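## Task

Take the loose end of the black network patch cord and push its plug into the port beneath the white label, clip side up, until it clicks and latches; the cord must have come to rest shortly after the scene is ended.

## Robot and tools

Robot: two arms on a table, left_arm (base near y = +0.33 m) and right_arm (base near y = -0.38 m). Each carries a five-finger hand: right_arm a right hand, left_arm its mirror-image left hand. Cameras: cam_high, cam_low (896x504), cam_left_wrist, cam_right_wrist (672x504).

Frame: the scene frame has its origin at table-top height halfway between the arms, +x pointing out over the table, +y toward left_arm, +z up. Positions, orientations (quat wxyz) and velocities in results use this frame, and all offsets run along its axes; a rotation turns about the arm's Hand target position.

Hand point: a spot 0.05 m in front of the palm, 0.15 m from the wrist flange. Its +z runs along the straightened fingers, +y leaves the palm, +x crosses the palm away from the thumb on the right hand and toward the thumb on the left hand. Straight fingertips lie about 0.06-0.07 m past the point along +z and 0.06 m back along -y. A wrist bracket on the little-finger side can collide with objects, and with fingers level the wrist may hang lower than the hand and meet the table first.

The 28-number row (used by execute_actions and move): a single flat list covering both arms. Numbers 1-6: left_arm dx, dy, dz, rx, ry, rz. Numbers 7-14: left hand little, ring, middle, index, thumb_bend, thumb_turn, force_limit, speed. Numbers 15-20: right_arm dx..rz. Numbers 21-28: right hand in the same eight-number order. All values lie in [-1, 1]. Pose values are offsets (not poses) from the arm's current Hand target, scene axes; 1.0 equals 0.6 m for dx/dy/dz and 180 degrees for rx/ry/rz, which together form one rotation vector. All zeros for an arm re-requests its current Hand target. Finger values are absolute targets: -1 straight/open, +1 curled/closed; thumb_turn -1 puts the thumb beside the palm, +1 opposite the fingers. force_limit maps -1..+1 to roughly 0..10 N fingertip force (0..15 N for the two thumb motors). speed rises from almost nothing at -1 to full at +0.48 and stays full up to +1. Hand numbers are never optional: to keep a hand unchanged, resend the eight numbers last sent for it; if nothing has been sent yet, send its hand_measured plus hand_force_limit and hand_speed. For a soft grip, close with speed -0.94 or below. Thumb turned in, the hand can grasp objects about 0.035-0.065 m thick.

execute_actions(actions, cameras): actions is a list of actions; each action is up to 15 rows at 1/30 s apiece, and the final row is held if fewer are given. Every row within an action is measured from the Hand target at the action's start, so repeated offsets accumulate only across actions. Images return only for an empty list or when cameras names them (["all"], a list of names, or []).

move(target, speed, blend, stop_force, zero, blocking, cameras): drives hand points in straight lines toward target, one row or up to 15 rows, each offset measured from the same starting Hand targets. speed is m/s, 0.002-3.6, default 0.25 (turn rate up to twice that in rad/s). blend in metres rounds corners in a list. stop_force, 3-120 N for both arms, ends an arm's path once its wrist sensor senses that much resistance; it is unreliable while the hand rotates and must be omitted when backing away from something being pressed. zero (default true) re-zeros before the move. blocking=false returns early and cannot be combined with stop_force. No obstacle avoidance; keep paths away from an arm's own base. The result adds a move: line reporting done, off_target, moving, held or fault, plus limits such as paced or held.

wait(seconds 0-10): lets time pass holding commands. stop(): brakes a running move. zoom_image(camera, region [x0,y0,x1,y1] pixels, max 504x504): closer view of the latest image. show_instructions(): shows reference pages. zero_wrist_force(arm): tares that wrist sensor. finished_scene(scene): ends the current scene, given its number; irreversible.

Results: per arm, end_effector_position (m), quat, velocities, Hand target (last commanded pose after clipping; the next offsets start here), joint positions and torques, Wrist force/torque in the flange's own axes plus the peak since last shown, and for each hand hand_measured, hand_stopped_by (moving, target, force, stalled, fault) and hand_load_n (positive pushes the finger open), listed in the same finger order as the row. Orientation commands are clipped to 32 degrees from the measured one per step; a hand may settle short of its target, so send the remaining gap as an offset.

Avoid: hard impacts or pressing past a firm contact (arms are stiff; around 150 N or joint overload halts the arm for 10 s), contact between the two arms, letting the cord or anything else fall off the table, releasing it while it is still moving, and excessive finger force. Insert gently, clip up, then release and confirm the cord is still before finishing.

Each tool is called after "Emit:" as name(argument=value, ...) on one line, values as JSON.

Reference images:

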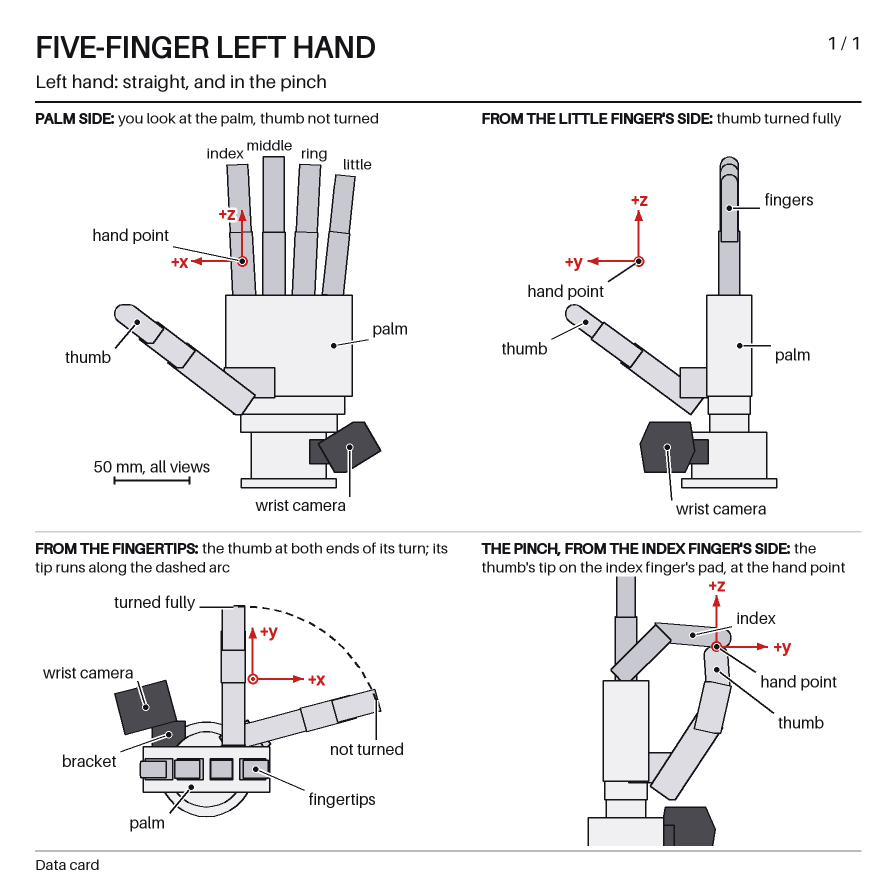

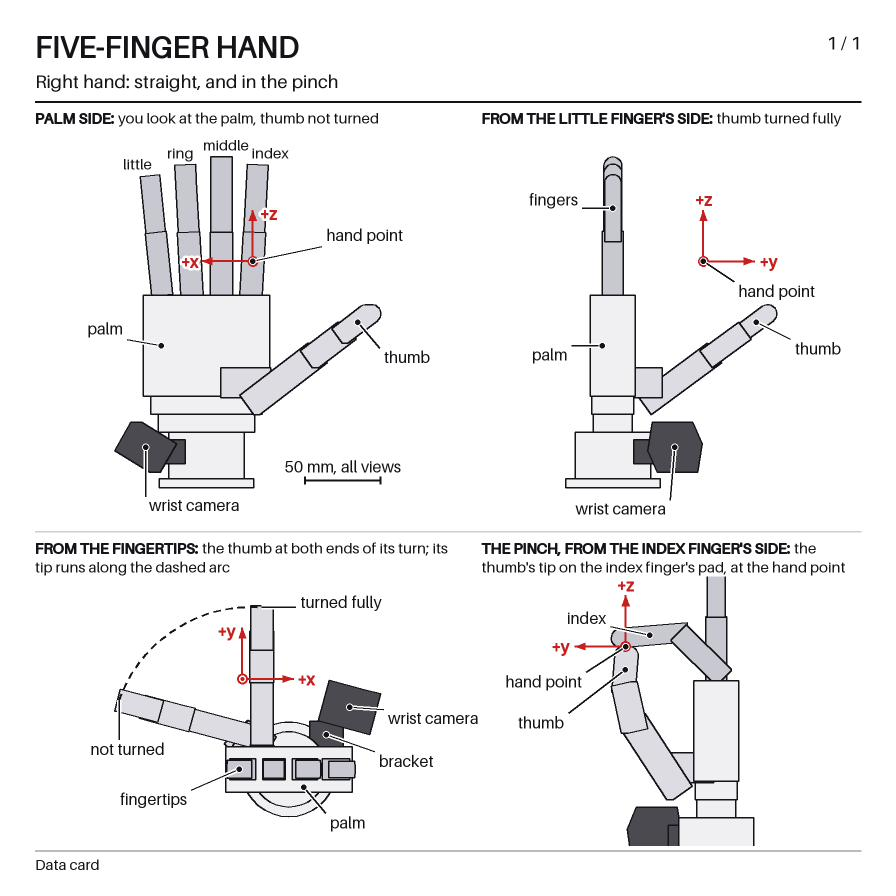

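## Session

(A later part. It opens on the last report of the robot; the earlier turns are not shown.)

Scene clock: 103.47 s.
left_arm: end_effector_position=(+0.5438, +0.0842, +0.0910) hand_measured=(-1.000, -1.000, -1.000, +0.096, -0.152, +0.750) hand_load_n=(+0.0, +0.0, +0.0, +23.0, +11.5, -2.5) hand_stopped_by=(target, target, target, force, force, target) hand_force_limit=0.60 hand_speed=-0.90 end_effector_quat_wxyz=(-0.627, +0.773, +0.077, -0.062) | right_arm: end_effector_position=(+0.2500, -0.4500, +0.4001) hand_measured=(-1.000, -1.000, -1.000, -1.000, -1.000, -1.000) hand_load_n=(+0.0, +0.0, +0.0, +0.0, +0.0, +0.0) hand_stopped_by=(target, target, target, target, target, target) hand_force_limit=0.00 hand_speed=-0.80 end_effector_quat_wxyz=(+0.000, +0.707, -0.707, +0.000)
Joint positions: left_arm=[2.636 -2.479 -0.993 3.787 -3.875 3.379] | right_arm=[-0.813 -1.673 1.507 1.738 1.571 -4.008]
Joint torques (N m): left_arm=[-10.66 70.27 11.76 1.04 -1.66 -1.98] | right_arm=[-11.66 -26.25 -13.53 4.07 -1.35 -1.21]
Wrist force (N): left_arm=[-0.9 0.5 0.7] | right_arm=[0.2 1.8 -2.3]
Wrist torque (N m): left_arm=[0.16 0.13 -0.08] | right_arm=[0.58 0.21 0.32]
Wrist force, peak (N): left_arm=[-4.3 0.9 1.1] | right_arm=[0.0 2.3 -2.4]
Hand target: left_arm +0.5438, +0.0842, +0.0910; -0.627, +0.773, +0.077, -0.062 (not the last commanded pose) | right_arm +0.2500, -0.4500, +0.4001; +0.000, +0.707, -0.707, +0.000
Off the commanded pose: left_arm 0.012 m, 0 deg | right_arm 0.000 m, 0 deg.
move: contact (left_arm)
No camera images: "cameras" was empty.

Emit:
move(target=[-0.005,-0.0016,-0.00117,0,0,0,-1,-1,-1,0.75,0.0,0.75,0.6,-0.9,0,0,0,0,0,0,-1,-1,-1,-1,-1,-1,0,-0.8], speed=0.02, cameras=[])

Emit:
move(target=[0.025,0.00294,0,0,0,0,-1,-1,-1,0.75,0.0,0.75,0.6,-0.9,0,0,0,0,0,0,-1,-1,-1,-1,-1,-1,0,-0.8], speed=0.007, stop_force=3, cameras=[])

Emit:
move(target=[-0.005,-0.00059,-0.00117,0,0,0,-1,-1,-1,0.75,0.0,0.75,0.6,-0.9,0,0,0,0,0,0,-1,-1,-1,-1,-1,-1,0,-0.8], speed=0.02, cameras=[])

Emit:
move(target=[0.025,0.00294,0,0,0,0,-1,-1,-1,0.75,0.0,0.75,0.6,-0.9,0,0,0,0,0,0,-1,-1,-1,-1,-1,-1,0,-0.8], speed=0.007, stop_force=3, cameras=["cam_left_wrist"])

Scene clock: 105.00 s.
left_arm: end_effector_position=(+0.5410, +0.0833, +0.0903) hand_measured=(-1.000, -1.000, -1.000, +0.096, -0.152, +0.750) hand_load_n=(+0.0, +0.0, +0.0, +23.0, +12.0, -2.5) hand_stopped_by=(target, target, target, force, force, target) hand_force_limit=0.60 hand_speed=-0.90 end_effector_quat_wxyz=(-0.627, +0.773, +0.077, -0.062) | right_arm: end_effector_position=(+0.2500, -0.4500, +0.4001) hand_measured=(-1.000, -1.000, -1.000, -1.000, -1.000, -1.000) hand_load_n=(+0.0, +0.0, +0.0, +0.0, +0.0, +0.0) hand_stopped_by=(target, target, target, target, target, target) hand_force_limit=0.00 hand_speed=-0.80 end_effector_quat_wxyz=(+0.000, +0.707, -0.707, +0.000)
Joint positions: left_arm=[2.633 -2.476 -1.002 3.791 -3.878 3.377] | right_arm=[-0.813 -1.673 1.507 1.738 1.571 -4.008]
Joint torques (N m): left_arm=[-9.87 68.87 9.74 1.24 -1.81 -2.05] | right_arm=[-13.56 -24.78 -13.81 3.95 -1.47 -1.24]
Wrist force (N): left_arm=[-0.5 0.4 0.8] | right_arm=[0.1 1.9 -2.2]
Wrist torque (N m): left_arm=[0.14 0.12 0.11] | right_arm=[0.60 0.22 0.31]
Wrist force, peak (N): left_arm=[-0.9 0.8 0.7] | right_arm=[0.0 2.1 -2.5]
Hand target: left_arm +0.5408, +0.0833, +0.0903; -0.627, +0.773, +0.077, -0.062 | right_arm +0.2500, -0.4500, +0.4001; +0.000, +0.707, -0.707, +0.000
Off the commanded pose: left_arm 0.000 m, 0 deg | right_arm 0.000 m, 0 deg.
move: done
No camera images: "cameras" was empty.

Scene clock: 106.73 s.
left_arm: end_effector_position=(+0.5439, +0.0836, +0.0903) hand_measured=(-1.000, -1.000, -1.000, +0.096, -0.152, +0.750) hand_load_n=(+0.0, -0.5, +0.0, +22.5, +12.0, -2.5) hand_stopped_by=(target, target, target, force, force, target) hand_force_limit=0.60 hand_speed=-0.90 end_effector_quat_wxyz=(-0.627, +0.773, +0.077, -0.062) | right_arm: end_effector_position=(+0.2500, -0.4500, +0.4001) hand_measured=(-1.000, -1.000, -1.000, -1.000, -1.000, -1.000) hand_load_n=(+0.0, -0.5, +0.0, -0.5, +0.0, +0.0) hand_stopped_by=(target, target, target, target, target, target) hand_force_limit=0.00 hand_speed=-0.80 end_effector_quat_wxyz=(+0.000, +0.707, -0.707, +0.000)
Joint positions: left_arm=[2.635 -2.481 -0.992 3.787 -3.875 3.378] | right_arm=[-0.813 -1.673 1.507 1.738 1.571 -4.008]
Joint torques (N m): left_arm=[-10.68 68.7 11.34 1.2 -1.6 -2.06] | right_arm=[-12.98 -25.14 -13.76 3.99 -1.41 -1.13]
Wrist force (N): left_arm=[-1.1 0.8 0.6] | right_arm=[0.2 1.9 -2.3]
Wrist torque (N m): left_arm=[0.19 0.16 -0.09] | right_arm=[0.60 0.22 0.31]
Wrist force, peak (N): left_arm=[-4.2 0.7 1.4] | right_arm=[0.1 2.0 -2.4]
Hand target: left_arm +0.5439, +0.0836, +0.0903; -0.627, +0.773, +0.077, -0.062 (not the last commanded pose) | right_arm +0.2500, -0.4500, +0.4001; +0.000, +0.707, -0.707, +0.000
Off the commanded pose: left_arm 0.012 m, 0 deg | right_arm 0.000 m, 0 deg.
move: contact (left_arm)
No camera images: "cameras" was empty.

Scene clock: 107.50 s.
left_arm: end_effector_position=(+0.5410, +0.0833, +0.0896) hand_measured=(-1.000, -1.000, -1.000, +0.096, -0.152, +0.750) hand_load_n=(+0.0, +0.0, +0.0, +22.5, +12.0, -2.5) hand_stopped_by=(target, target, target, force, force, target) hand_force_limit=0.60 hand_speed=-0.90 end_effector_quat_wxyz=(-0.627, +0.773, +0.077, -0.062) | right_arm: end_effector_position=(+0.2500, -0.4500, +0.4001) hand_measured=(-1.000, -1.000, -1.000, -1.000, -1.000, -1.000) hand_load_n=(+0.0, +0.0, +0.0, +0.0, +0.0, +0.5) hand_stopped_by=(target, target, target, target, target, target) hand_force_limit=0.00 hand_speed=-0.80 end_effector_quat_wxyz=(+0.000, +0.707, -0.707, +0.000)
Joint positions: left_arm=[2.633 -2.476 -1.002 3.792 -3.878 3.377] | right_arm=[-0.813 -1.673 1.507 1.738 1.571 -4.008]
Joint torques (N m): left_arm=[-12.69 69.88 10.35 1.61 -1.58 -1.99] | right_arm=[-13.34 -24.14 -14.69 3.91 -1.32 -1.15]
Wrist force (N): left_arm=[-0.6 0.6 0.7] | right_arm=[-0.1 2.0 -2.3]
Wrist torque (N m): left_arm=[0.18 0.12 0.09] | right_arm=[0.60 0.26 0.31]
Wrist force, peak (N): left_arm=[-0.7 0.6 0.9] | right_arm=[0.2 1.6 -2.7]
Hand target: left_arm +0.5409, +0.0833, +0.0896; -0.627, +0.773, +0.077, -0.062 | right_arm +0.2500, -0.4500, +0.4001; +0.000, +0.707, -0.707, +0.000
Off the commanded pose: left_arm 0.000 m, 0 deg | right_arm 0.000 m, 0 deg.
move: done
No camera images: "cameras" was empty.

Scene clock: 109.27 s.
left_arm: end_effector_position=(+0.5439, +0.0836, +0.0896) hand_measured=(-1.000, -1.000, -1.000, +0.096, -0.152, +0.750) hand_load_n=(-0.5, +0.0, +0.0, +23.0, +11.5, -2.5) hand_stopped_by=(target, target, target, force, force, target) hand_force_limit=0.60 hand_speed=-0.90 end_effector_quat_wxyz=(-0.627, +0.773, +0.077, -0.062) | right_arm: end_effector_position=(+0.2500, -0.4500, +0.4001) hand_measured=(-1.000, -1.000, -1.000, -1.000, -1.000, -1.000) hand_load_n=(+0.0, +0.0, +0.0, +0.0, +0.0, +0.0) hand_stopped_by=(target, target, target, target, target, target) hand_force_limit=0.00 hand_speed=-0.80 end_effector_quat_wxyz=(+0.000, +0.707, -0.707, +0.000)
Joint positions: left_arm=[2.635 -2.482 -0.992 3.788 -3.875 3.378] | right_arm=[-0.813 -1.673 1.507 1.738 1.571 -4.008]
Joint torques (N m): left_arm=[-10.91 69.81 10.92 1.16 -1.46 -1.99] | right_arm=[-11.45 -25.78 -13.97 3.96 -1.44 -1.14]
Wrist force (N): left_arm=[-0.9 0.1 0.6] | right_arm=[-0.1 1.7 -2.3]
Wrist torque (N m): left_arm=[0.13 0.15 -0.07] | right_arm=[0.57 0.26 0.30]
Wrist force, peak (N): left_arm=[-4.5 0.1 0.8] | right_arm=[0.3 2.0 -2.6]
Hand target: left_arm +0.5439, +0.0836, +0.0896; -0.627, +0.773, +0.077, -0.062 (not the last commanded pose) | right_arm +0.2500, -0.4500, +0.4001; +0.000, +0.707, -0.707, +0.000
Off the commanded pose: left_arm 0.012 m, 0 deg | right_arm 0.000 m, 0 deg.
move: contact (left_arm)
Images, in order (width x height): cam_left_wrist 672x504.

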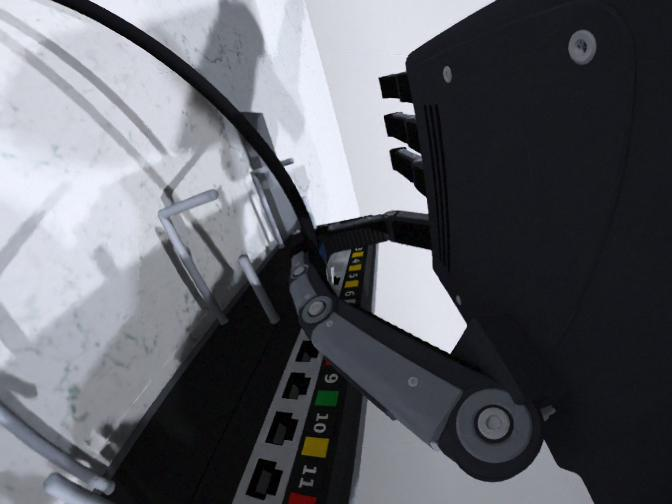

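Emit:
zoom_image(camera="cam_left_wrist", region=[318, 250, 354, 286])

Emit:
zoom_image(camera="cam_left_wrist", region=[220, 200, 390, 350])

Scaled by 14.000 from the camera's 672x504 image, which has a finer 960x720 frame.

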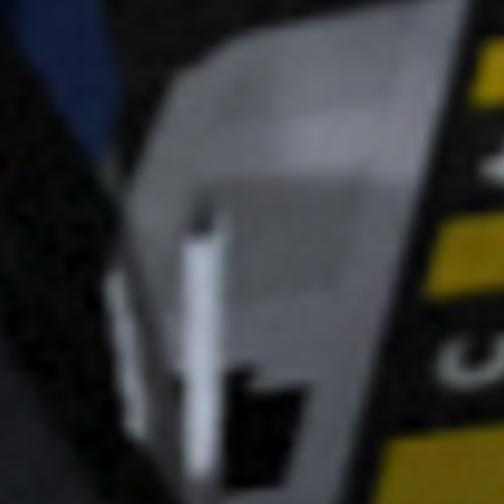

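Scaled by 2.965 from the camera's 672x504 image, which has a finer 960x720 frame.

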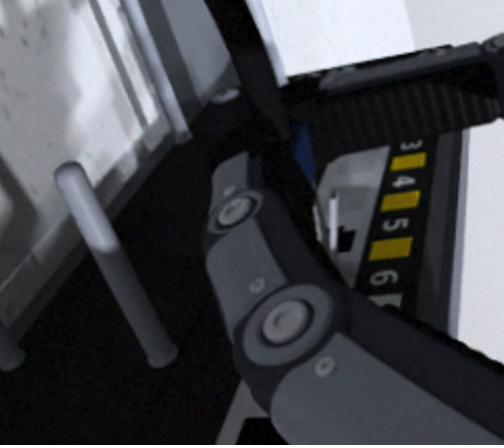

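Emit:
zoom_image(camera="cam_left_wrist", region=[290, 215, 380, 285])

Emit:
wait(seconds=0, cameras=["cam_high", "cam_low"])

Emit:
zoom_image(camera="cam_high", region=[340, 180, 560, 400])

Emit:
zoom_image(camera="cam_low", region=[250, 170, 570, 350])

Scaled by 5.600 from the camera's 672x504 image, which has a finer 960x720 frame.

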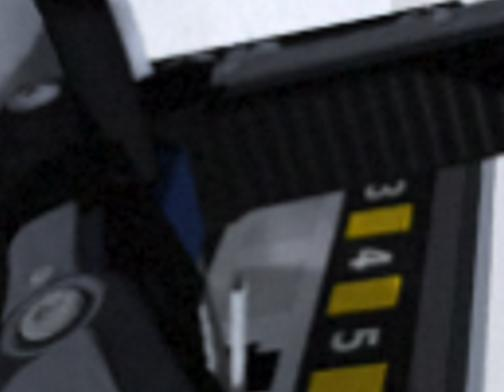

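Scene clock: 110.80 s.
left_arm: end_effector_position=(+0.5439, +0.0836, +0.0896) hand_measured=(-1.000, -1.000, -1.000, +0.096, -0.152, +0.750) hand_load_n=(+0.0, +0.0, +0.0, +23.0, +12.0, -2.5) hand_stopped_by=(target, target, target, force, force, target) hand_force_limit=0.60 hand_speed=-0.90 end_effector_quat_wxyz=(-0.627, +0.773, +0.077, -0.062) | right_arm: end_effector_position=(+0.2500, -0.4500, +0.4001) hand_measured=(-1.000, -1.000, -1.000, -1.000, -1.000, -1.000) hand_load_n=(+0.0, +0.0, +0.0, +0.0, +0.0, +0.0) hand_stopped_by=(target, target, target, target, target, target) hand_force_limit=0.00 hand_speed=-0.80 end_effector_quat_wxyz=(+0.000, +0.707, -0.707, +0.000)
Joint positions: left_arm=[2.635 -2.482 -0.992 3.788 -3.875 3.378] | right_arm=[-0.813 -1.673 1.507 1.738 1.571 -4.008]
Joint torques (N m): left_arm=[-11.15 69.47 10.46 1.12 -1.76 -1.97] | right_arm=[-12.29 -25.07 -13.55 3.96 -1.48 -1.14]
Wrist force (N): left_arm=[-0.8 0.3 0.7] | right_arm=[0.1 1.9 -2.5]
Wrist torque (N m): left_arm=[0.15 0.13 -0.07] | right_arm=[0.61 0.24 0.31]
Wrist force, peak (N): left_arm=[-1.0 0.6 0.8] | right_arm=[-0.1 2.2 -2.5]
Hand target: left_arm +0.5439, +0.0836, +0.0896; -0.627, +0.773, +0.077, -0.062 (not the last commanded pose) | right_arm +0.2500, -0.4500, +0.4001; +0.000, +0.707, -0.707, +0.000
Off the commanded pose: left_arm 0.012 m, 0 deg | right_arm 0.000 m, 0 deg.
Images, in order (width x height): cam_high 896x504, cam_low 896x504.

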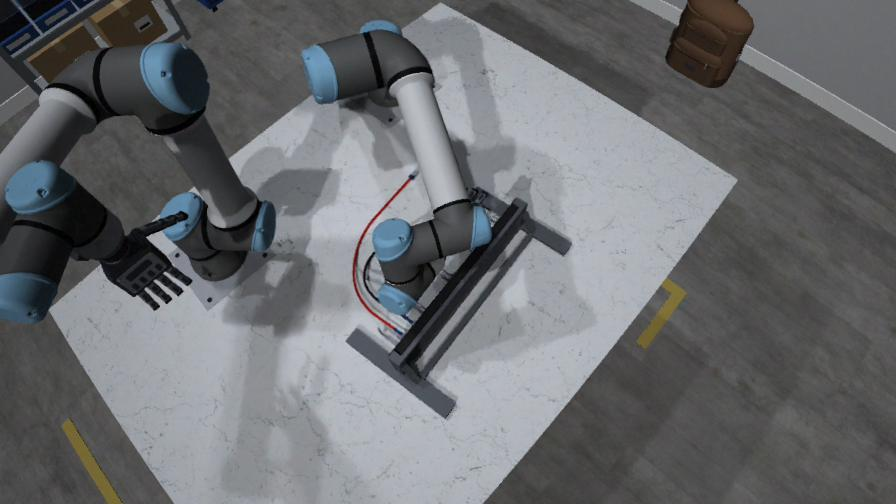

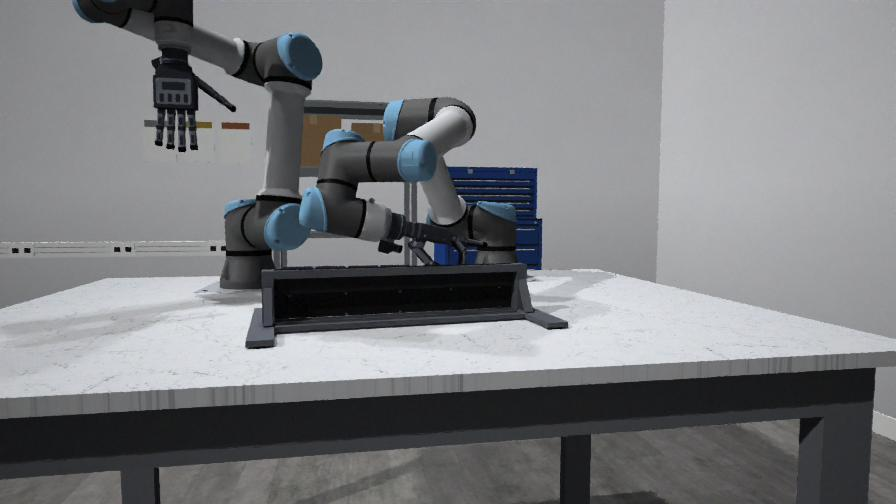

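Scaled by 2.291 from the camera's 896x504 image, which has a finer 1280x720 frame.

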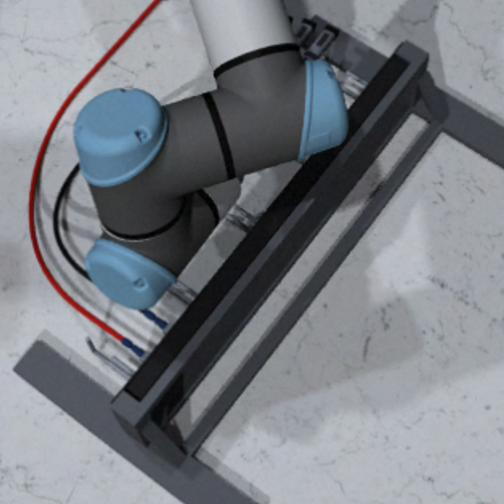

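Scaled by 1.575 from the camera's 896x504 image, which has a finer 1280x720 frame.

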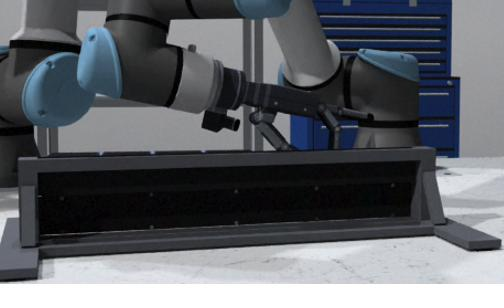

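Emit:
move(target=[-0.005,-0.00059,-0.00117,0,0,0,-1,-1,-1,0.75,0.0,0.75,0.6,-0.9,0,0,0,0,0,0,-1,-1,-1,-1,-1,-1,0,-0.8], speed=0.02, cameras=[])

Emit:
move(target=[0.025,0.00294,0,0,0,0,-1,-1,-1,0.75,0.0,0.75,0.6,-0.9,0,0,0,0,0,0,-1,-1,-1,-1,-1,-1,0,-0.8], speed=0.007, stop_force=3, cameras=[])

Emit:
move(target=[-0.005,-0.00059,-0.00117,0,0,0,-1,-1,-1,0.75,0.0,0.75,0.6,-0.9,0,0,0,0,0,0,-1,-1,-1,-1,-1,-1,0,-0.8], speed=0.02, cameras=[])

Emit:
move(target=[0.025,0.00294,0,0,0,0,-1,-1,-1,0.75,0.0,0.75,0.6,-0.9,0,0,0,0,0,0,-1,-1,-1,-1,-1,-1,0,-0.8], speed=0.007, stop_force=3, cameras=["cam_left_wrist"])

Scene clock: 112.00 s.
left_arm: end_effector_position=(+0.5410, +0.0833, +0.0889) hand_measured=(-1.000, -1.000, -1.000, +0.096, -0.152, +0.750) hand_load_n=(+0.0, +0.0, -0.5, +23.0, +12.0, -2.5) hand_stopped_by=(target, target, target, force, force, target) hand_force_limit=0.60 hand_speed=-0.90 end_effector_quat_wxyz=(-0.627, +0.773, +0.077, -0.062) | right_arm: end_effector_position=(+0.2500, -0.4500, +0.4001) hand_measured=(-1.000, -1.000, -1.000, -1.000, -1.000, -1.000) hand_load_n=(+0.0, +0.0, +0.0, +0.0, +0.0, +0.0) hand_stopped_by=(target, target, target, target, target, target) hand_force_limit=0.00 hand_speed=-0.80 end_effector_quat_wxyz=(+0.000, +0.707, -0.707, +0.000)
Joint positions: left_arm=[2.633 -2.477 -1.003 3.793 -3.878 3.377] | right_arm=[-0.813 -1.673 1.507 1.738 1.571 -4.008]
Joint torques (N m): left_arm=[-9.65 69.84 9.26 1.01 -1.8 -1.97] | right_arm=[-12.78 -26.28 -14.15 3.89 -1.46 -1.08]
Wrist force (N): left_arm=[-0.5 0.3 0.8] | right_arm=[-0.1 1.8 -2.5]
Wrist torque (N m): left_arm=[0.15 0.12 0.11] | right_arm=[0.58 0.25 0.31]
Wrist force, peak (N): left_arm=[-0.9 0.6 0.8] | right_arm=[-0.3 1.8 -2.6]
Hand target: left_arm +0.5409, +0.0833, +0.0889; -0.627, +0.773, +0.077, -0.062 | right_arm +0.2500, -0.4500, +0.4001; +0.000, +0.707, -0.707, +0.000
Off the commanded pose: left_arm 0.000 m, 0 deg | right_arm 0.000 m, 0 deg.
move: done
No camera images: "cameras" was empty.

Scene clock: 113.77 s.
left_arm: end_effector_position=(+0.5440, +0.0836, +0.0889) hand_measured=(-1.000, -1.000, -1.000, +0.096, -0.152, +0.750) hand_load_n=(+0.0, +0.0, +0.0, +22.5, +11.5, -2.5) hand_stopped_by=(target, target, target, force, force, target) hand_force_limit=0.60 hand_speed=-0.90 end_effector_quat_wxyz=(-0.627, +0.773, +0.077, -0.062) | right_arm: end_effector_position=(+0.2500, -0.4500, +0.4001) hand_measured=(-1.000, -1.000, -1.000, -1.000, -1.000, -1.000) hand_load_n=(+0.0, +0.0, +0.0, +0.0, +0.0, +0.0) hand_stopped_by=(target, target, target, target, target, target) hand_force_limit=0.00 hand_speed=-0.80 end_effector_quat_wxyz=(+0.000, +0.707, -0.707, +0.000)
Joint positions: left_arm=[2.635 -2.482 -0.993 3.789 -3.875 3.379] | right_arm=[-0.813 -1.673 1.507 1.738 1.571 -4.008]
Joint torques (N m): left_arm=[-11.55 69.19 10.11 1.04 -1.53 -2] | right_arm=[-12.28 -25.46 -13.95 3.89 -1.37 -1.19]
Wrist force (N): left_arm=[-1.1 0.5 0.7] | right_arm=[-0.2 1.9 -2.2]
Wrist torque (N m): left_arm=[0.15 0.16 -0.08] | right_arm=[0.59 0.28 0.30]
Wrist force, peak (N): left_arm=[-4.8 1.4 1.1] | right_arm=[0.2 2.0 -2.6]
Hand target: left_arm +0.5440, +0.0836, +0.0889; -0.627, +0.773, +0.077, -0.062 (not the last commanded pose) | right_arm +0.2500, -0.4500, +0.4001; +0.000, +0.707, -0.707, +0.000
Off the commanded pose: left_arm 0.012 m, 0 deg | right_arm 0.000 m, 0 deg.
move: contact (left_arm)
No camera images: "cameras" was empty.

Scene clock: 114.53 s.
left_arm: end_effector_position=(+0.5411, +0.0833, +0.0882) hand_measured=(-1.000, -1.000, -1.000, +0.096, -0.152, +0.750) hand_load_n=(+0.0, +0.0, +0.0, +23.0, +11.5, -2.5) hand_stopped_by=(target, target, target, force, force, target) hand_force_limit=0.60 hand_speed=-0.90 end_effector_quat_wxyz=(-0.627, +0.773, +0.077, -0.062) | right_arm: end_effector_position=(+0.2500, -0.4500, +0.4001) hand_measured=(-1.000, -1.000, -1.000, -1.000, -1.000, -1.000) hand_load_n=(+0.0, +0.0, +0.0, +0.0, +0.0, +0.0) hand_stopped_by=(target, target, target, target, target, target) hand_force_limit=0.00 hand_speed=-0.80 end_effector_quat_wxyz=(+0.000, +0.707, -0.707, +0.000)
Joint positions: left_arm=[2.633 -2.478 -1.003 3.794 -3.878 3.377] | right_arm=[-0.813 -1.673 1.507 1.738 1.571 -4.008]
Joint torques (N m): left_arm=[-10 69.06 10.95 1.15 -1.32 -2.01] | right_arm=[-12.51 -25.41 -13.8 4.11 -1.42 -1.1]
Wrist force (N): left_arm=[-0.7 0.5 0.8] | right_arm=[0.3 1.7 -2.1]
Wrist torque (N m): left_arm=[0.16 0.14 0.09] | right_arm=[0.55 0.19 0.31]
Wrist force, peak (N): left_arm=[-0.9 0.4 0.8] | right_arm=[0.0 1.6 -2.8]
Hand target: left_arm +0.5410, +0.0833, +0.0882; -0.627, +0.773, +0.077, -0.062 | right_arm +0.2500, -0.4500, +0.4001; +0.000, +0.707, -0.707, +0.000
Off the commanded pose: left_arm 0.000 m, 0 deg | right_arm 0.000 m, 0 deg.
move: done
No camera images: "cameras" was empty.

Scene clock: 116.30 s.
left_arm: end_effector_position=(+0.5439, +0.0836, +0.0882) hand_measured=(-1.000, -1.000, -1.000, +0.096, -0.152, +0.750) hand_load_n=(+0.0, -0.5, +0.0, +23.0, +12.0, -2.5) hand_stopped_by=(target, target, target, force, force, target) hand_force_limit=0.60 hand_speed=-0.90 end_effector_quat_wxyz=(-0.627, +0.773, +0.077, -0.062) | right_arm: end_effector_position=(+0.2500, -0.4500, +0.4001) hand_measured=(-1.000, -1.000, -1.000, -1.000, -1.000, -1.000) hand_load_n=(+0.0, +0.0, +0.0, +0.0, +0.0, +0.0) hand_stopped_by=(target, target, target, target, target, target) hand_force_limit=0.00 hand_speed=-0.80 end_effector_quat_wxyz=(+0.000, +0.707, -0.707, +0.000)
Joint positions: left_arm=[2.635 -2.483 -0.994 3.791 -3.875 3.379] | right_arm=[-0.813 -1.673 1.507 1.738 1.571 -4.008]
Joint torques (N m): left_arm=[-10.35 69.32 10.33 1.43 -1.33 -2.14] | right_arm=[-13.61 -25.61 -14.86 3.76 -1.29 -1.11]
Wrist force (N): left_arm=[-0.8 0.3 0.7] | right_arm=[0.2 1.7 -2.6]
Wrist torque (N m): left_arm=[0.16 0.16 -0.09] | right_arm=[0.58 0.23 0.31]
Wrist force, peak (N): left_arm=[-4.3 -0.7 0.5] | right_arm=[0.1 1.9 -2.7]
Hand target: left_arm +0.5439, +0.0836, +0.0882; -0.627, +0.773, +0.077, -0.062 (not the last commanded pose) | right_arm +0.2500, -0.4500, +0.4001; +0.000, +0.707, -0.707, +0.000
Off the commanded pose: left_arm 0.012 m, 0 deg | right_arm 0.000 m, 0 deg.
move: contact (left_arm)
Images, in order (width x height): cam_left_wrist 672x504.

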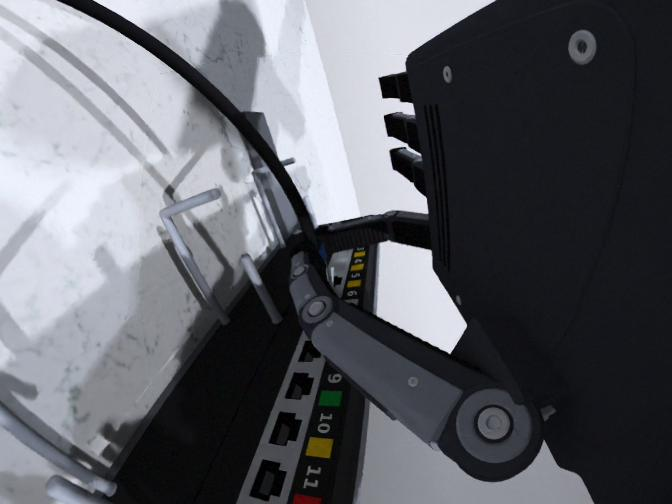

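Emit:
zoom_image(camera="cam_left_wrist", region=[318, 250, 354, 286])

Emit:
zoom_image(camera="cam_left_wrist", region=[300, 260, 370, 330])

Scaled by 14.000 from the camera's 672x504 image, which has a finer 960x720 frame.

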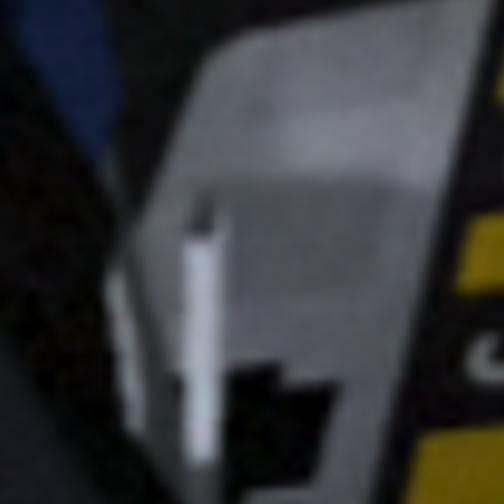

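Scaled by 7.200 from the camera's 672x504 image, which has a finer 960x720 frame.

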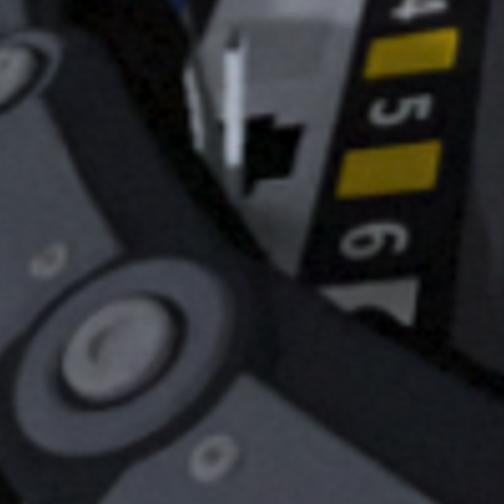

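Emit:
move(target=[-0.005,-0.0016,0.0005,0,0,0,-1,-1,-1,0.75,0.0,0.75,0.6,-0.9,0,0,0,0,0,0,-1,-1,-1,-1,-1,-1,0,-0.8], speed=0.02, cameras=[])

Emit:
move(target=[0.025,0.00294,0,0,0,0,-1,-1,-1,0.75,0.0,0.75,0.6,-0.9,0,0,0,0,0,0,-1,-1,-1,-1,-1,-1,0,-0.8], speed=0.007, stop_force=3, cameras=[])

Emit:
move(target=[-0.0052,0.0014,0,0,0,0,-1,-1,-1,0.75,0.0,0.75,0.6,-0.9,0,0,0,0,0,0,-1,-1,-1,-1,-1,-1,0,-0.8], speed=0.02, cameras=[])

Emit:
move(target=[0.025,0.00294,0,0,0,0,-1,-1,-1,0.75,0.0,0.75,0.6,-0.9,0,0,0,0,0,0,-1,-1,-1,-1,-1,-1,0,-0.8], speed=0.007, stop_force=3, cameras=[])

Scene clock: 117.93 s.
left_arm: end_effector_position=(+0.5410, +0.0827, +0.0885) hand_measured=(-1.000, -1.000, -1.000, +0.096, -0.152, +0.750) hand_load_n=(+0.0, +0.0, +0.0, +22.5, +11.5, -2.5) hand_stopped_by=(target, target, target, force, force, target) hand_force_limit=0.60 hand_speed=-0.90 end_effector_quat_wxyz=(-0.627, +0.773, +0.077, -0.062) | right_arm: end_effector_position=(+0.2500, -0.4500, +0.4001) hand_measured=(-1.000, -1.000, -1.000, -1.000, -1.000, -1.000) hand_load_n=(+0.0, +0.0, +0.0, +0.0, +0.0, +0.0) hand_stopped_by=(target, target, target, target, target, target) hand_force_limit=0.00 hand_speed=-0.80 end_effector_quat_wxyz=(+0.000, +0.707, -0.707, +0.000)
Joint positions: left_arm=[2.632 -2.479 -1.001 3.793 -3.878 3.377] | right_arm=[-0.813 -1.673 1.507 1.738 1.571 -4.008]
Joint torques (N m): left_arm=[-10.18 68.96 9.24 1.24 -1.41 -2.12] | right_arm=[-12.84 -24.4 -13.9 3.86 -1.52 -1.06]
Wrist force (N): left_arm=[-0.5 0.2 0.6] | right_arm=[-0.1 1.4 -2.8]
Wrist torque (N m): left_arm=[0.16 0.12 0.10] | right_arm=[0.55 0.27 0.29]
Wrist force, peak (N): left_arm=[-0.6 0.6 0.8] | right_arm=[0.1 1.8 -2.9]
Hand target: left_arm +0.5409, +0.0826, +0.0885; -0.627, +0.773, +0.077, -0.062 | right_arm +0.2500, -0.4500, +0.4001; +0.000, +0.707, -0.707, +0.000
Off the commanded pose: left_arm 0.000 m, 0 deg | right_arm 0.000 m, 0 deg.
move: done
No camera images: "cameras" was empty.

Scene clock: 119.67 s.
left_arm: end_effector_position=(+0.5439, +0.0830, +0.0885) hand_measured=(-1.000, -1.000, -1.000, +0.096, -0.152, +0.750) hand_load_n=(+0.0, +0.0, -0.5, +23.0, +11.5, -3.0) hand_stopped_by=(target, target, target, force, force, target) hand_force_limit=0.60 hand_speed=-0.90 end_effector_quat_wxyz=(-0.627, +0.773, +0.077, -0.062) | right_arm: end_effector_position=(+0.2500, -0.4500, +0.4001) hand_measured=(-1.000, -1.000, -1.000, -1.000, -1.000, -1.000) hand_load_n=(+0.0, +0.0, +0.0, +0.0, +0.0, +0.0) hand_stopped_by=(target, target, target, target, target, target) hand_force_limit=0.00 hand_speed=-0.80 end_effector_quat_wxyz=(+0.000, +0.707, -0.707, +0.000)
Joint positions: left_arm=[2.634 -2.484 -0.991 3.789 -3.876 3.378] | right_arm=[-0.813 -1.673 1.507 1.738 1.571 -4.008]
Joint torques (N m): left_arm=[-10.51 69.66 10.63 1.06 -1.48 -1.86] | right_arm=[-12.15 -25.15 -15.48 3.77 -1.37 -1.02]
Wrist force (N): left_arm=[-0.9 0.4 0.6] | right_arm=[0.0 2.0 -2.3]
Wrist torque (N m): left_arm=[0.17 0.13 -0.07] | right_arm=[0.62 0.24 0.31]
Wrist force, peak (N): left_arm=[-4.9 0.5 1.0] | right_arm=[0.3 2.0 -2.5]
Hand target: left_arm +0.5439, +0.0830, +0.0885; -0.627, +0.773, +0.077, -0.062 (not the last commanded pose) | right_arm +0.2500, -0.4500, +0.4001; +0.000, +0.707, -0.707, +0.000
Off the commanded pose: left_arm 0.012 m, 0 deg | right_arm 0.000 m, 0 deg.
move: contact (left_arm)
No camera images: "cameras" was empty.

Scene clock: 120.47 s.
left_arm: end_effector_position=(+0.5408, +0.0838, +0.0885) hand_measured=(-1.000, -1.000, -1.000, +0.096, -0.152, +0.750) hand_load_n=(+0.0, +0.0, +0.0, +23.0, +12.0, -2.5) hand_stopped_by=(target, target, target, force, force, target) hand_force_limit=0.60 hand_speed=-0.90 end_effector_quat_wxyz=(-0.627, +0.773, +0.077, -0.062) | right_arm: end_effector_position=(+0.2500, -0.4500, +0.4001) hand_measured=(-1.000, -1.000, -1.000, -1.000, -1.000, -1.000) hand_load_n=(-0.5, +0.0, +0.0, +0.0, +0.0, +0.0) hand_stopped_by=(target, target, target, target, target, target) hand_force_limit=0.00 hand_speed=-0.80 end_effector_quat_wxyz=(+0.000, +0.707, -0.707, +0.000)
Joint positions: left_arm=[2.633 -2.476 -1.006 3.796 -3.877 3.378] | right_arm=[-0.813 -1.673 1.507 1.738 1.571 -4.008]
Joint torques (N m): left_arm=[-11.15 68.02 8.97 1.35 -1.51 -2.11] | right_arm=[-11.85 -25.66 -14.61 3.95 -1.38 -1.05]
Wrist force (N): left_arm=[-0.7 0.7 0.7] | right_arm=[0.0 1.6 -2.0]
Wrist torque (N m): left_arm=[0.19 0.14 0.02] | right_arm=[0.53 0.24 0.30]
Wrist force, peak (N): left_arm=[-0.9 0.6 0.6] | right_arm=[0.0 1.8 -2.6]
Hand target: left_arm +0.5408, +0.0838, +0.0885; -0.627, +0.773, +0.077, -0.062 | right_arm +0.2500, -0.4500, +0.4001; +0.000, +0.707, -0.707, +0.000
Off the commanded pose: left_arm 0.000 m, 0 deg | right_arm 0.000 m, 0 deg.
move: done
No camera images: "cameras" was empty.

Scene clock: 122.23 s.
left_arm: end_effector_position=(+0.5439, +0.0842, +0.0885) hand_measured=(-1.000, -1.000, -1.000, +0.096, -0.152, +0.750) hand_load_n=(+0.0, +0.0, +0.0, +22.5, +12.0, -2.5) hand_stopped_by=(target, target, target, force, force, target) hand_force_limit=0.60 hand_speed=-0.90 end_effector_quat_wxyz=(-0.627, +0.773, +0.077, -0.062) | right_arm: end_effector_position=(+0.2500, -0.4500, +0.4001) hand_measured=(-1.000, -1.000, -1.000, -1.000, -1.000, -1.000) hand_load_n=(+0.0, +0.0, +0.0, +0.0, +0.0, +0.0) hand_stopped_by=(target, target, target, target, target, target) hand_force_limit=0.00 hand_speed=-0.80 end_effector_quat_wxyz=(+0.000, +0.707, -0.707, +0.000)
Joint positions: left_arm=[2.636 -2.482 -0.995 3.792 -3.875 3.379] | right_arm=[-0.813 -1.673 1.507 1.738 1.571 -4.008]
Joint torques (N m): left_arm=[-11.23 69.69 9.96 1.12 -1.47 -2.04] | right_arm=[-13.3 -25.38 -14.1 4.03 -1.41 -0.87]
Wrist force (N): left_arm=[-0.9 0.2 0.5] | right_arm=[0.1 1.9 -2.3]
Wrist torque (N m): left_arm=[0.16 0.15 -0.08] | right_arm=[0.60 0.23 0.31]
Wrist force, peak (N): left_arm=[-4.5 0.7 1.0] | right_arm=[0.0 1.9 -2.6]
Hand target: left_arm +0.5439, +0.0842, +0.0885; -0.627, +0.773, +0.077, -0.062 (not the last commanded pose) | right_arm +0.2500, -0.4500, +0.4001; +0.000, +0.707, -0.707, +0.000
Off the commanded pose: left_arm 0.012 m, 0 deg | right_arm 0.000 m, 0 deg.
move: contact (left_arm)
No camera images: "cameras" was empty.

Emit:
move(target=[-0.0044,-0.0063,0,0,0,0,-1,-1,-1,0.75,0.0,0.75,0.6,-0.9,0,0,0,0,0,0,-1,-1,-1,-1,-1,-1,0,-0.8], speed=0.02, cameras=[])

Emit:
move(target=[0.025,0.00294,0,0,0,0,-1,-1,-1,0.75,0.0,0.75,0.6,-0.9,0,0,0,0,0,0,-1,-1,-1,-1,-1,-1,0,-0.8], speed=0.007, stop_force=3, cameras=["cam_left_wrist"])

Emit:
zoom_image(camera="cam_left_wrist", region=[300, 240, 370, 310])

Scene clock: 124.50 s.
left_arm: end_effector_position=(+0.5414, +0.0806, +0.0885) hand_measured=(-1.000, -1.000, -1.000, +0.096, -0.152, +0.750) hand_load_n=(+0.0, +0.0, +0.0, +23.0, +12.0, -2.5) hand_stopped_by=(target, target, target, force, force, target) hand_force_limit=0.60 hand_speed=-0.90 end_effector_quat_wxyz=(-0.627, +0.773, +0.077, -0.062) | right_arm: end_effector_position=(+0.2500, -0.4500, +0.4001) hand_measured=(-1.000, -1.000, -1.000, -1.000, -1.000, -1.000) hand_load_n=(+0.0, +0.0, +0.0, +0.0, +0.0, +0.0) hand_stopped_by=(target, target, target, target, target, target) hand_force_limit=0.00 hand_speed=-0.80 end_effector_quat_wxyz=(+0.000, +0.707, -0.707, +0.000)
Joint positions: left_arm=[2.63 -2.483 -0.993 3.788 -3.88 3.376] | right_arm=[-0.813 -1.673 1.507 1.738 1.571 -4.008]
Joint torques (N m): left_arm=[-12.76 50.02 26.95 -0.97 -1.38 -1.69] | right_arm=[-12.7 -25.46 -14.51 3.9 -1.28 -1.15]
Wrist force (N): left_arm=[-0.6 0.2 0.8] | right_arm=[0.0 1.7 -2.2]
Wrist torque (N m): left_arm=[0.14 0.14 0.10] | right_arm=[0.55 0.24 0.30]
Wrist force, peak (N): left_arm=[-1.1 0.6 0.8] | right_arm=[-0.1 1.9 -2.6]
Hand target: left_arm +0.5413, +0.0804, +0.0885; -0.627, +0.773, +0.077, -0.062 | right_arm +0.2500, -0.4500, +0.4001; +0.000, +0.707, -0.707, +0.000
Off the commanded pose: left_arm 0.000 m, 0 deg | right_arm 0.000 m, 0 deg.
move: done
No camera images: "cameras" was empty.

Scene clock: 126.13 s.
left_arm: end_effector_position=(+0.5437, +0.0807, +0.0885) hand_measured=(-1.000, -1.000, -1.000, +0.096, -0.152, +0.750) hand_load_n=(+0.0, +0.0, +0.0, +22.5, +12.0, -3.5) hand_stopped_by=(target, target, target, force, force, target) hand_force_limit=0.60 hand_speed=-0.90 end_effector_quat_wxyz=(-0.627, +0.773, +0.077, -0.062) | right_arm: end_effector_position=(+0.2500, -0.4500, +0.4001) hand_measured=(-1.000, -1.000, -1.000, -1.000, -1.000, -1.000) hand_load_n=(+0.0, +0.0, +0.0, +0.0, +0.0, +0.0) hand_stopped_by=(target, target, target, target, target, target) hand_force_limit=0.00 hand_speed=-0.80 end_effector_quat_wxyz=(+0.000, +0.707, -0.707, +0.000)
Joint positions: left_arm=[2.631 -2.487 -0.984 3.785 -3.879 3.377] | right_arm=[-0.813 -1.673 1.507 1.738 1.571 -4.008]
Joint torques (N m): left_arm=[-9.24 68.19 10.48 1.07 -1.58 -2] | right_arm=[-12.63 -26.43 -14.47 3.76 -1.29 -0.75]
Wrist force (N): left_arm=[-1.5 -0.1 0.2] | right_arm=[0.1 1.7 -2.3]
Wrist torque (N m): left_arm=[0.15 0.13 -0.06] | right_arm=[0.56 0.23 0.30]
Wrist force, peak (N): left_arm=[-5.1 1.1 0.5] | right_arm=[-0.1 2.2 -2.5]
Hand target: left_arm +0.5437, +0.0807, +0.0885; -0.627, +0.773, +0.077, -0.062 (not the last commanded pose) | right_arm +0.2500, -0.4500, +0.4001; +0.000, +0.707, -0.707, +0.000
Off the commanded pose: left_arm 0.013 m, 0 deg | right_arm 0.000 m, 0 deg.
move: contact (left_arm)
Images, in order (width x height): cam_left_wrist 672x504.

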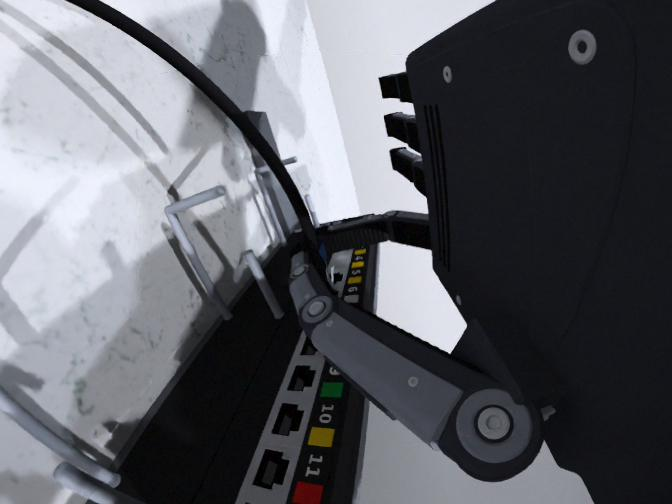

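Scaled by 7.200 from the camera's 672x504 image, which has a finer 960x720 frame.

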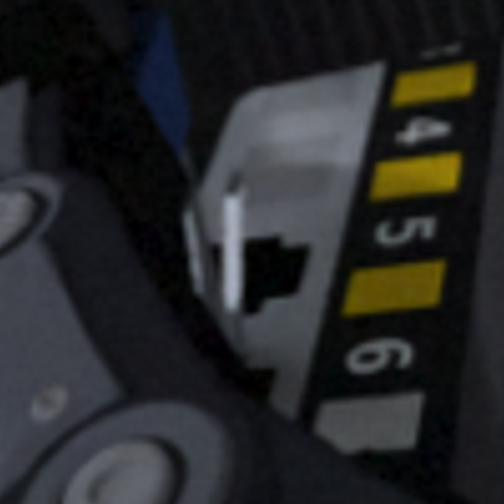

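Emit:
zoom_image(camera="cam_left_wrist", region=[322, 266, 352, 302])

Scaled by 14.000 from the camera's 672x504 image, which has a finer 960x720 frame.

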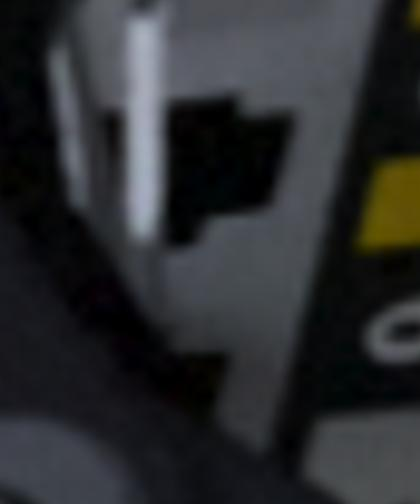

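Emit:
move(target=[-0.0053,0.0021,-0.00117,0,0,0,-1,-1,-1,0.75,0.0,0.75,0.6,-0.9,0,0,0,0,0,0,-1,-1,-1,-1,-1,-1,0,-0.8], speed=0.02, cameras=[])

Emit:
move(target=[0.025,0.00294,0,0,0,0,-1,-1,-1,0.75,0.0,0.75,0.6,-0.9,0,0,0,0,0,0,-1,-1,-1,-1,-1,-1,0,-0.8], speed=0.007, stop_force=3, cameras=[])

Emit:
move(target=[-0.005,-0.00059,-0.00117,0,0,0,-1,-1,-1,0.75,0.0,0.75,0.6,-0.9,0,0,0,0,0,0,-1,-1,-1,-1,-1,-1,0,-0.8], speed=0.02, cameras=[])

Emit:
move(target=[0.025,0.00294,0,0,0,0,-1,-1,-1,0.75,0.0,0.75,0.6,-0.9,0,0,0,0,0,0,-1,-1,-1,-1,-1,-1,0,-0.8], speed=0.007, stop_force=3, cameras=[])

Scene clock: 128.27 s.
left_arm: end_effector_position=(+0.5405, +0.0819, +0.0878) hand_measured=(-1.000, -1.000, -1.000, +0.096, -0.152, +0.750) hand_load_n=(+0.0, +0.0, +0.0, +23.0, +12.0, -2.5) hand_stopped_by=(target, target, target, force, force, target) hand_force_limit=0.60 hand_speed=-0.90 end_effector_quat_wxyz=(-0.627, +0.773, +0.077, -0.062) | right_arm: end_effector_position=(+0.2500, -0.4500, +0.4001) hand_measured=(-1.000, -1.000, -1.000, -1.000, -1.000, -1.000) hand_load_n=(+0.0, +0.0, +0.0, +0.0, +0.0, +0.0) hand_stopped_by=(target, target, target, target, target, target) hand_force_limit=0.00 hand_speed=-0.80 end_effector_quat_wxyz=(+0.000, +0.707, -0.707, +0.000)
Joint positions: left_arm=[2.631 -2.479 -1.001 3.794 -3.879 3.377] | right_arm=[-0.813 -1.673 1.507 1.738 1.571 -4.008]
Joint torques (N m): left_arm=[-9.55 68.85 10.45 1.45 -1.49 -1.85] | right_arm=[-13.44 -25.56 -15.01 3.9 -1.37 -0.93]
Wrist force (N): left_arm=[-0.6 0.4 0.8] | right_arm=[0.1 1.9 -2.1]
Wrist torque (N m): left_arm=[0.14 0.13 0.00] | right_arm=[0.60 0.23 0.31]
Wrist force, peak (N): left_arm=[-2.0 1.2 0.6] | right_arm=[0.3 1.7 -2.8]
Hand target: left_arm +0.5405, +0.0819, +0.0878; -0.627, +0.773, +0.077, -0.062 | right_arm +0.2500, -0.4500, +0.4001; +0.000, +0.707, -0.707, +0.000
Off the commanded pose: left_arm 0.000 m, 0 deg | right_arm 0.000 m, 0 deg.
move: done
No camera images: "cameras" was empty.

Scene clock: 130.07 s.
left_arm: end_effector_position=(+0.5440, +0.0823, +0.0878) hand_measured=(-1.000, -1.000, -1.000, +0.096, -0.152, +0.750) hand_load_n=(+0.0, +0.0, +0.0, +23.0, +12.0, -2.5) hand_stopped_by=(target, target, target, force, force, target) hand_force_limit=0.60 hand_speed=-0.90 end_effector_quat_wxyz=(-0.627, +0.773, +0.077, -0.062) | right_arm: end_effector_position=(+0.2500, -0.4500, +0.4001) hand_measured=(-1.000, -1.000, -1.000, -1.000, -1.000, -1.000) hand_load_n=(+0.0, +0.0, +0.0, +0.0, +0.0, +0.0) hand_stopped_by=(target, target, target, target, target, target) hand_force_limit=0.00 hand_speed=-0.80 end_effector_quat_wxyz=(+0.000, +0.707, -0.707, +0.000)
Joint positions: left_arm=[2.634 -2.486 -0.989 3.789 -3.877 3.378] | right_arm=[-0.813 -1.673 1.507 1.738 1.571 -4.008]
Joint torques (N m): left_arm=[-12.09 69.18 10.41 1.35 -1.57 -1.99] | right_arm=[-12.6 -25.4 -14.43 3.76 -1.5 -0.74]
Wrist force (N): left_arm=[-0.8 0.4 0.6] | right_arm=[0.0 1.7 -2.3]
Wrist torque (N m): left_arm=[0.16 0.12 -0.07] | right_arm=[0.56 0.24 0.30]
Wrist force, peak (N): left_arm=[-4.6 0.2 0.7] | right_arm=[0.3 1.8 -2.6]
Hand target: left_arm +0.5440, +0.0823, +0.0878; -0.627, +0.773, +0.077, -0.062 (not the last commanded pose) | right_arm +0.2500, -0.4500, +0.4001; +0.000, +0.707, -0.707, +0.000
Off the commanded pose: left_arm 0.012 m, 0 deg | right_arm 0.000 m, 0 deg.
move: contact (left_arm)
No camera images: "cameras" was empty.

Scene clock: 130.83 s.
left_arm: end_effector_position=(+0.5411, +0.0820, +0.0871) hand_measured=(-1.000, -1.000, -1.000, +0.096, -0.152, +0.750) hand_load_n=(+0.0, +0.0, +0.0, +23.0, +11.5, -2.0) hand_stopped_by=(target, target, target, force, force, target) hand_force_limit=0.60 hand_speed=-0.90 end_effector_quat_wxyz=(-0.627, +0.773, +0.077, -0.062) | right_arm: end_effector_position=(+0.2500, -0.4500, +0.4001) hand_measured=(-1.000, -1.000, -1.000, -1.000, -1.000, -1.000) hand_load_n=(+0.0, +0.0, +0.0, +0.0, +0.0, +0.0) hand_stopped_by=(target, target, target, target, target, target) hand_force_limit=0.00 hand_speed=-0.80 end_effector_quat_wxyz=(+0.000, +0.707, -0.707, +0.000)
Joint positions: left_arm=[2.631 -2.481 -1 3.794 -3.879 3.377] | right_arm=[-0.813 -1.673 1.507 1.738 1.571 -4.008]
Joint torques (N m): left_arm=[-11.25 68.01 10.17 1.59 -1.66 -2.29] | right_arm=[-11.94 -25.01 -14.17 3.68 -1.44 -1]
Wrist force (N): left_arm=[-0.7 0.4 0.6] | right_arm=[0.1 2.1 -2.3]
Wrist torque (N m): left_arm=[0.16 0.15 0.09] | right_arm=[0.63 0.23 0.32]
Wrist force, peak (N): left_arm=[-0.8 0.6 0.9] | right_arm=[0.0 1.9 -2.6]
Hand target: left_arm +0.5410, +0.0820, +0.0871; -0.627, +0.773, +0.077, -0.062 | right_arm +0.2500, -0.4500, +0.4001; +0.000, +0.707, -0.707, +0.000
Off the commanded pose: left_arm 0.000 m, 0 deg | right_arm 0.000 m, 0 deg.
move: done
No camera images: "cameras" was empty.

Scene clock: 132.63 s.
left_arm: end_effector_position=(+0.5441, +0.0823, +0.0871) hand_measured=(-1.000, -1.000, -1.000, +0.096, -0.152, +0.750) hand_load_n=(+0.0, +0.0, +0.0, +22.5, +12.0, -3.0) hand_stopped_by=(target, target, target, force, force, target) hand_force_limit=0.60 hand_speed=-0.90 end_effector_quat_wxyz=(-0.627, +0.773, +0.077, -0.062) | right_arm: end_effector_position=(+0.2500, -0.4500, +0.4001) hand_measured=(-1.000, -1.000, -1.000, -1.000, -1.000, -1.000) hand_load_n=(-0.5, +0.0, +0.0, +0.0, +0.0, +0.0) hand_stopped_by=(target, target, target, target, target, target) hand_force_limit=0.00 hand_speed=-0.80 end_effector_quat_wxyz=(+0.000, +0.707, -0.707, +0.000)
Joint positions: left_arm=[2.634 -2.486 -0.99 3.79 -3.877 3.378] | right_arm=[-0.813 -1.673 1.507 1.738 1.571 -4.008]
Joint torques (N m): left_arm=[-10.31 68.78 10.12 1.19 -1.48 -1.87] | right_arm=[-12.47 -25.74 -14.41 3.82 -1.21 -0.95]
Wrist force (N): left_arm=[-0.6 0.3 0.4] | right_arm=[0.1 1.6 -2.5]
Wrist torque (N m): left_arm=[0.17 0.09 -0.06] | right_arm=[0.56 0.22 0.30]
Wrist force, peak (N): left_arm=[-4.6 0.2 0.7] | right_arm=[-0.2 1.8 -2.8]
Hand target: left_arm +0.5441, +0.0823, +0.0871; -0.627, +0.773, +0.077, -0.062 (not the last commanded pose) | right_arm +0.2500, -0.4500, +0.4001; +0.000, +0.707, -0.707, +0.000
Off the commanded pose: left_arm 0.012 m, 0 deg | right_arm 0.000 m, 0 deg.
move: contact (left_arm)
No camera images: "cameras" was empty.


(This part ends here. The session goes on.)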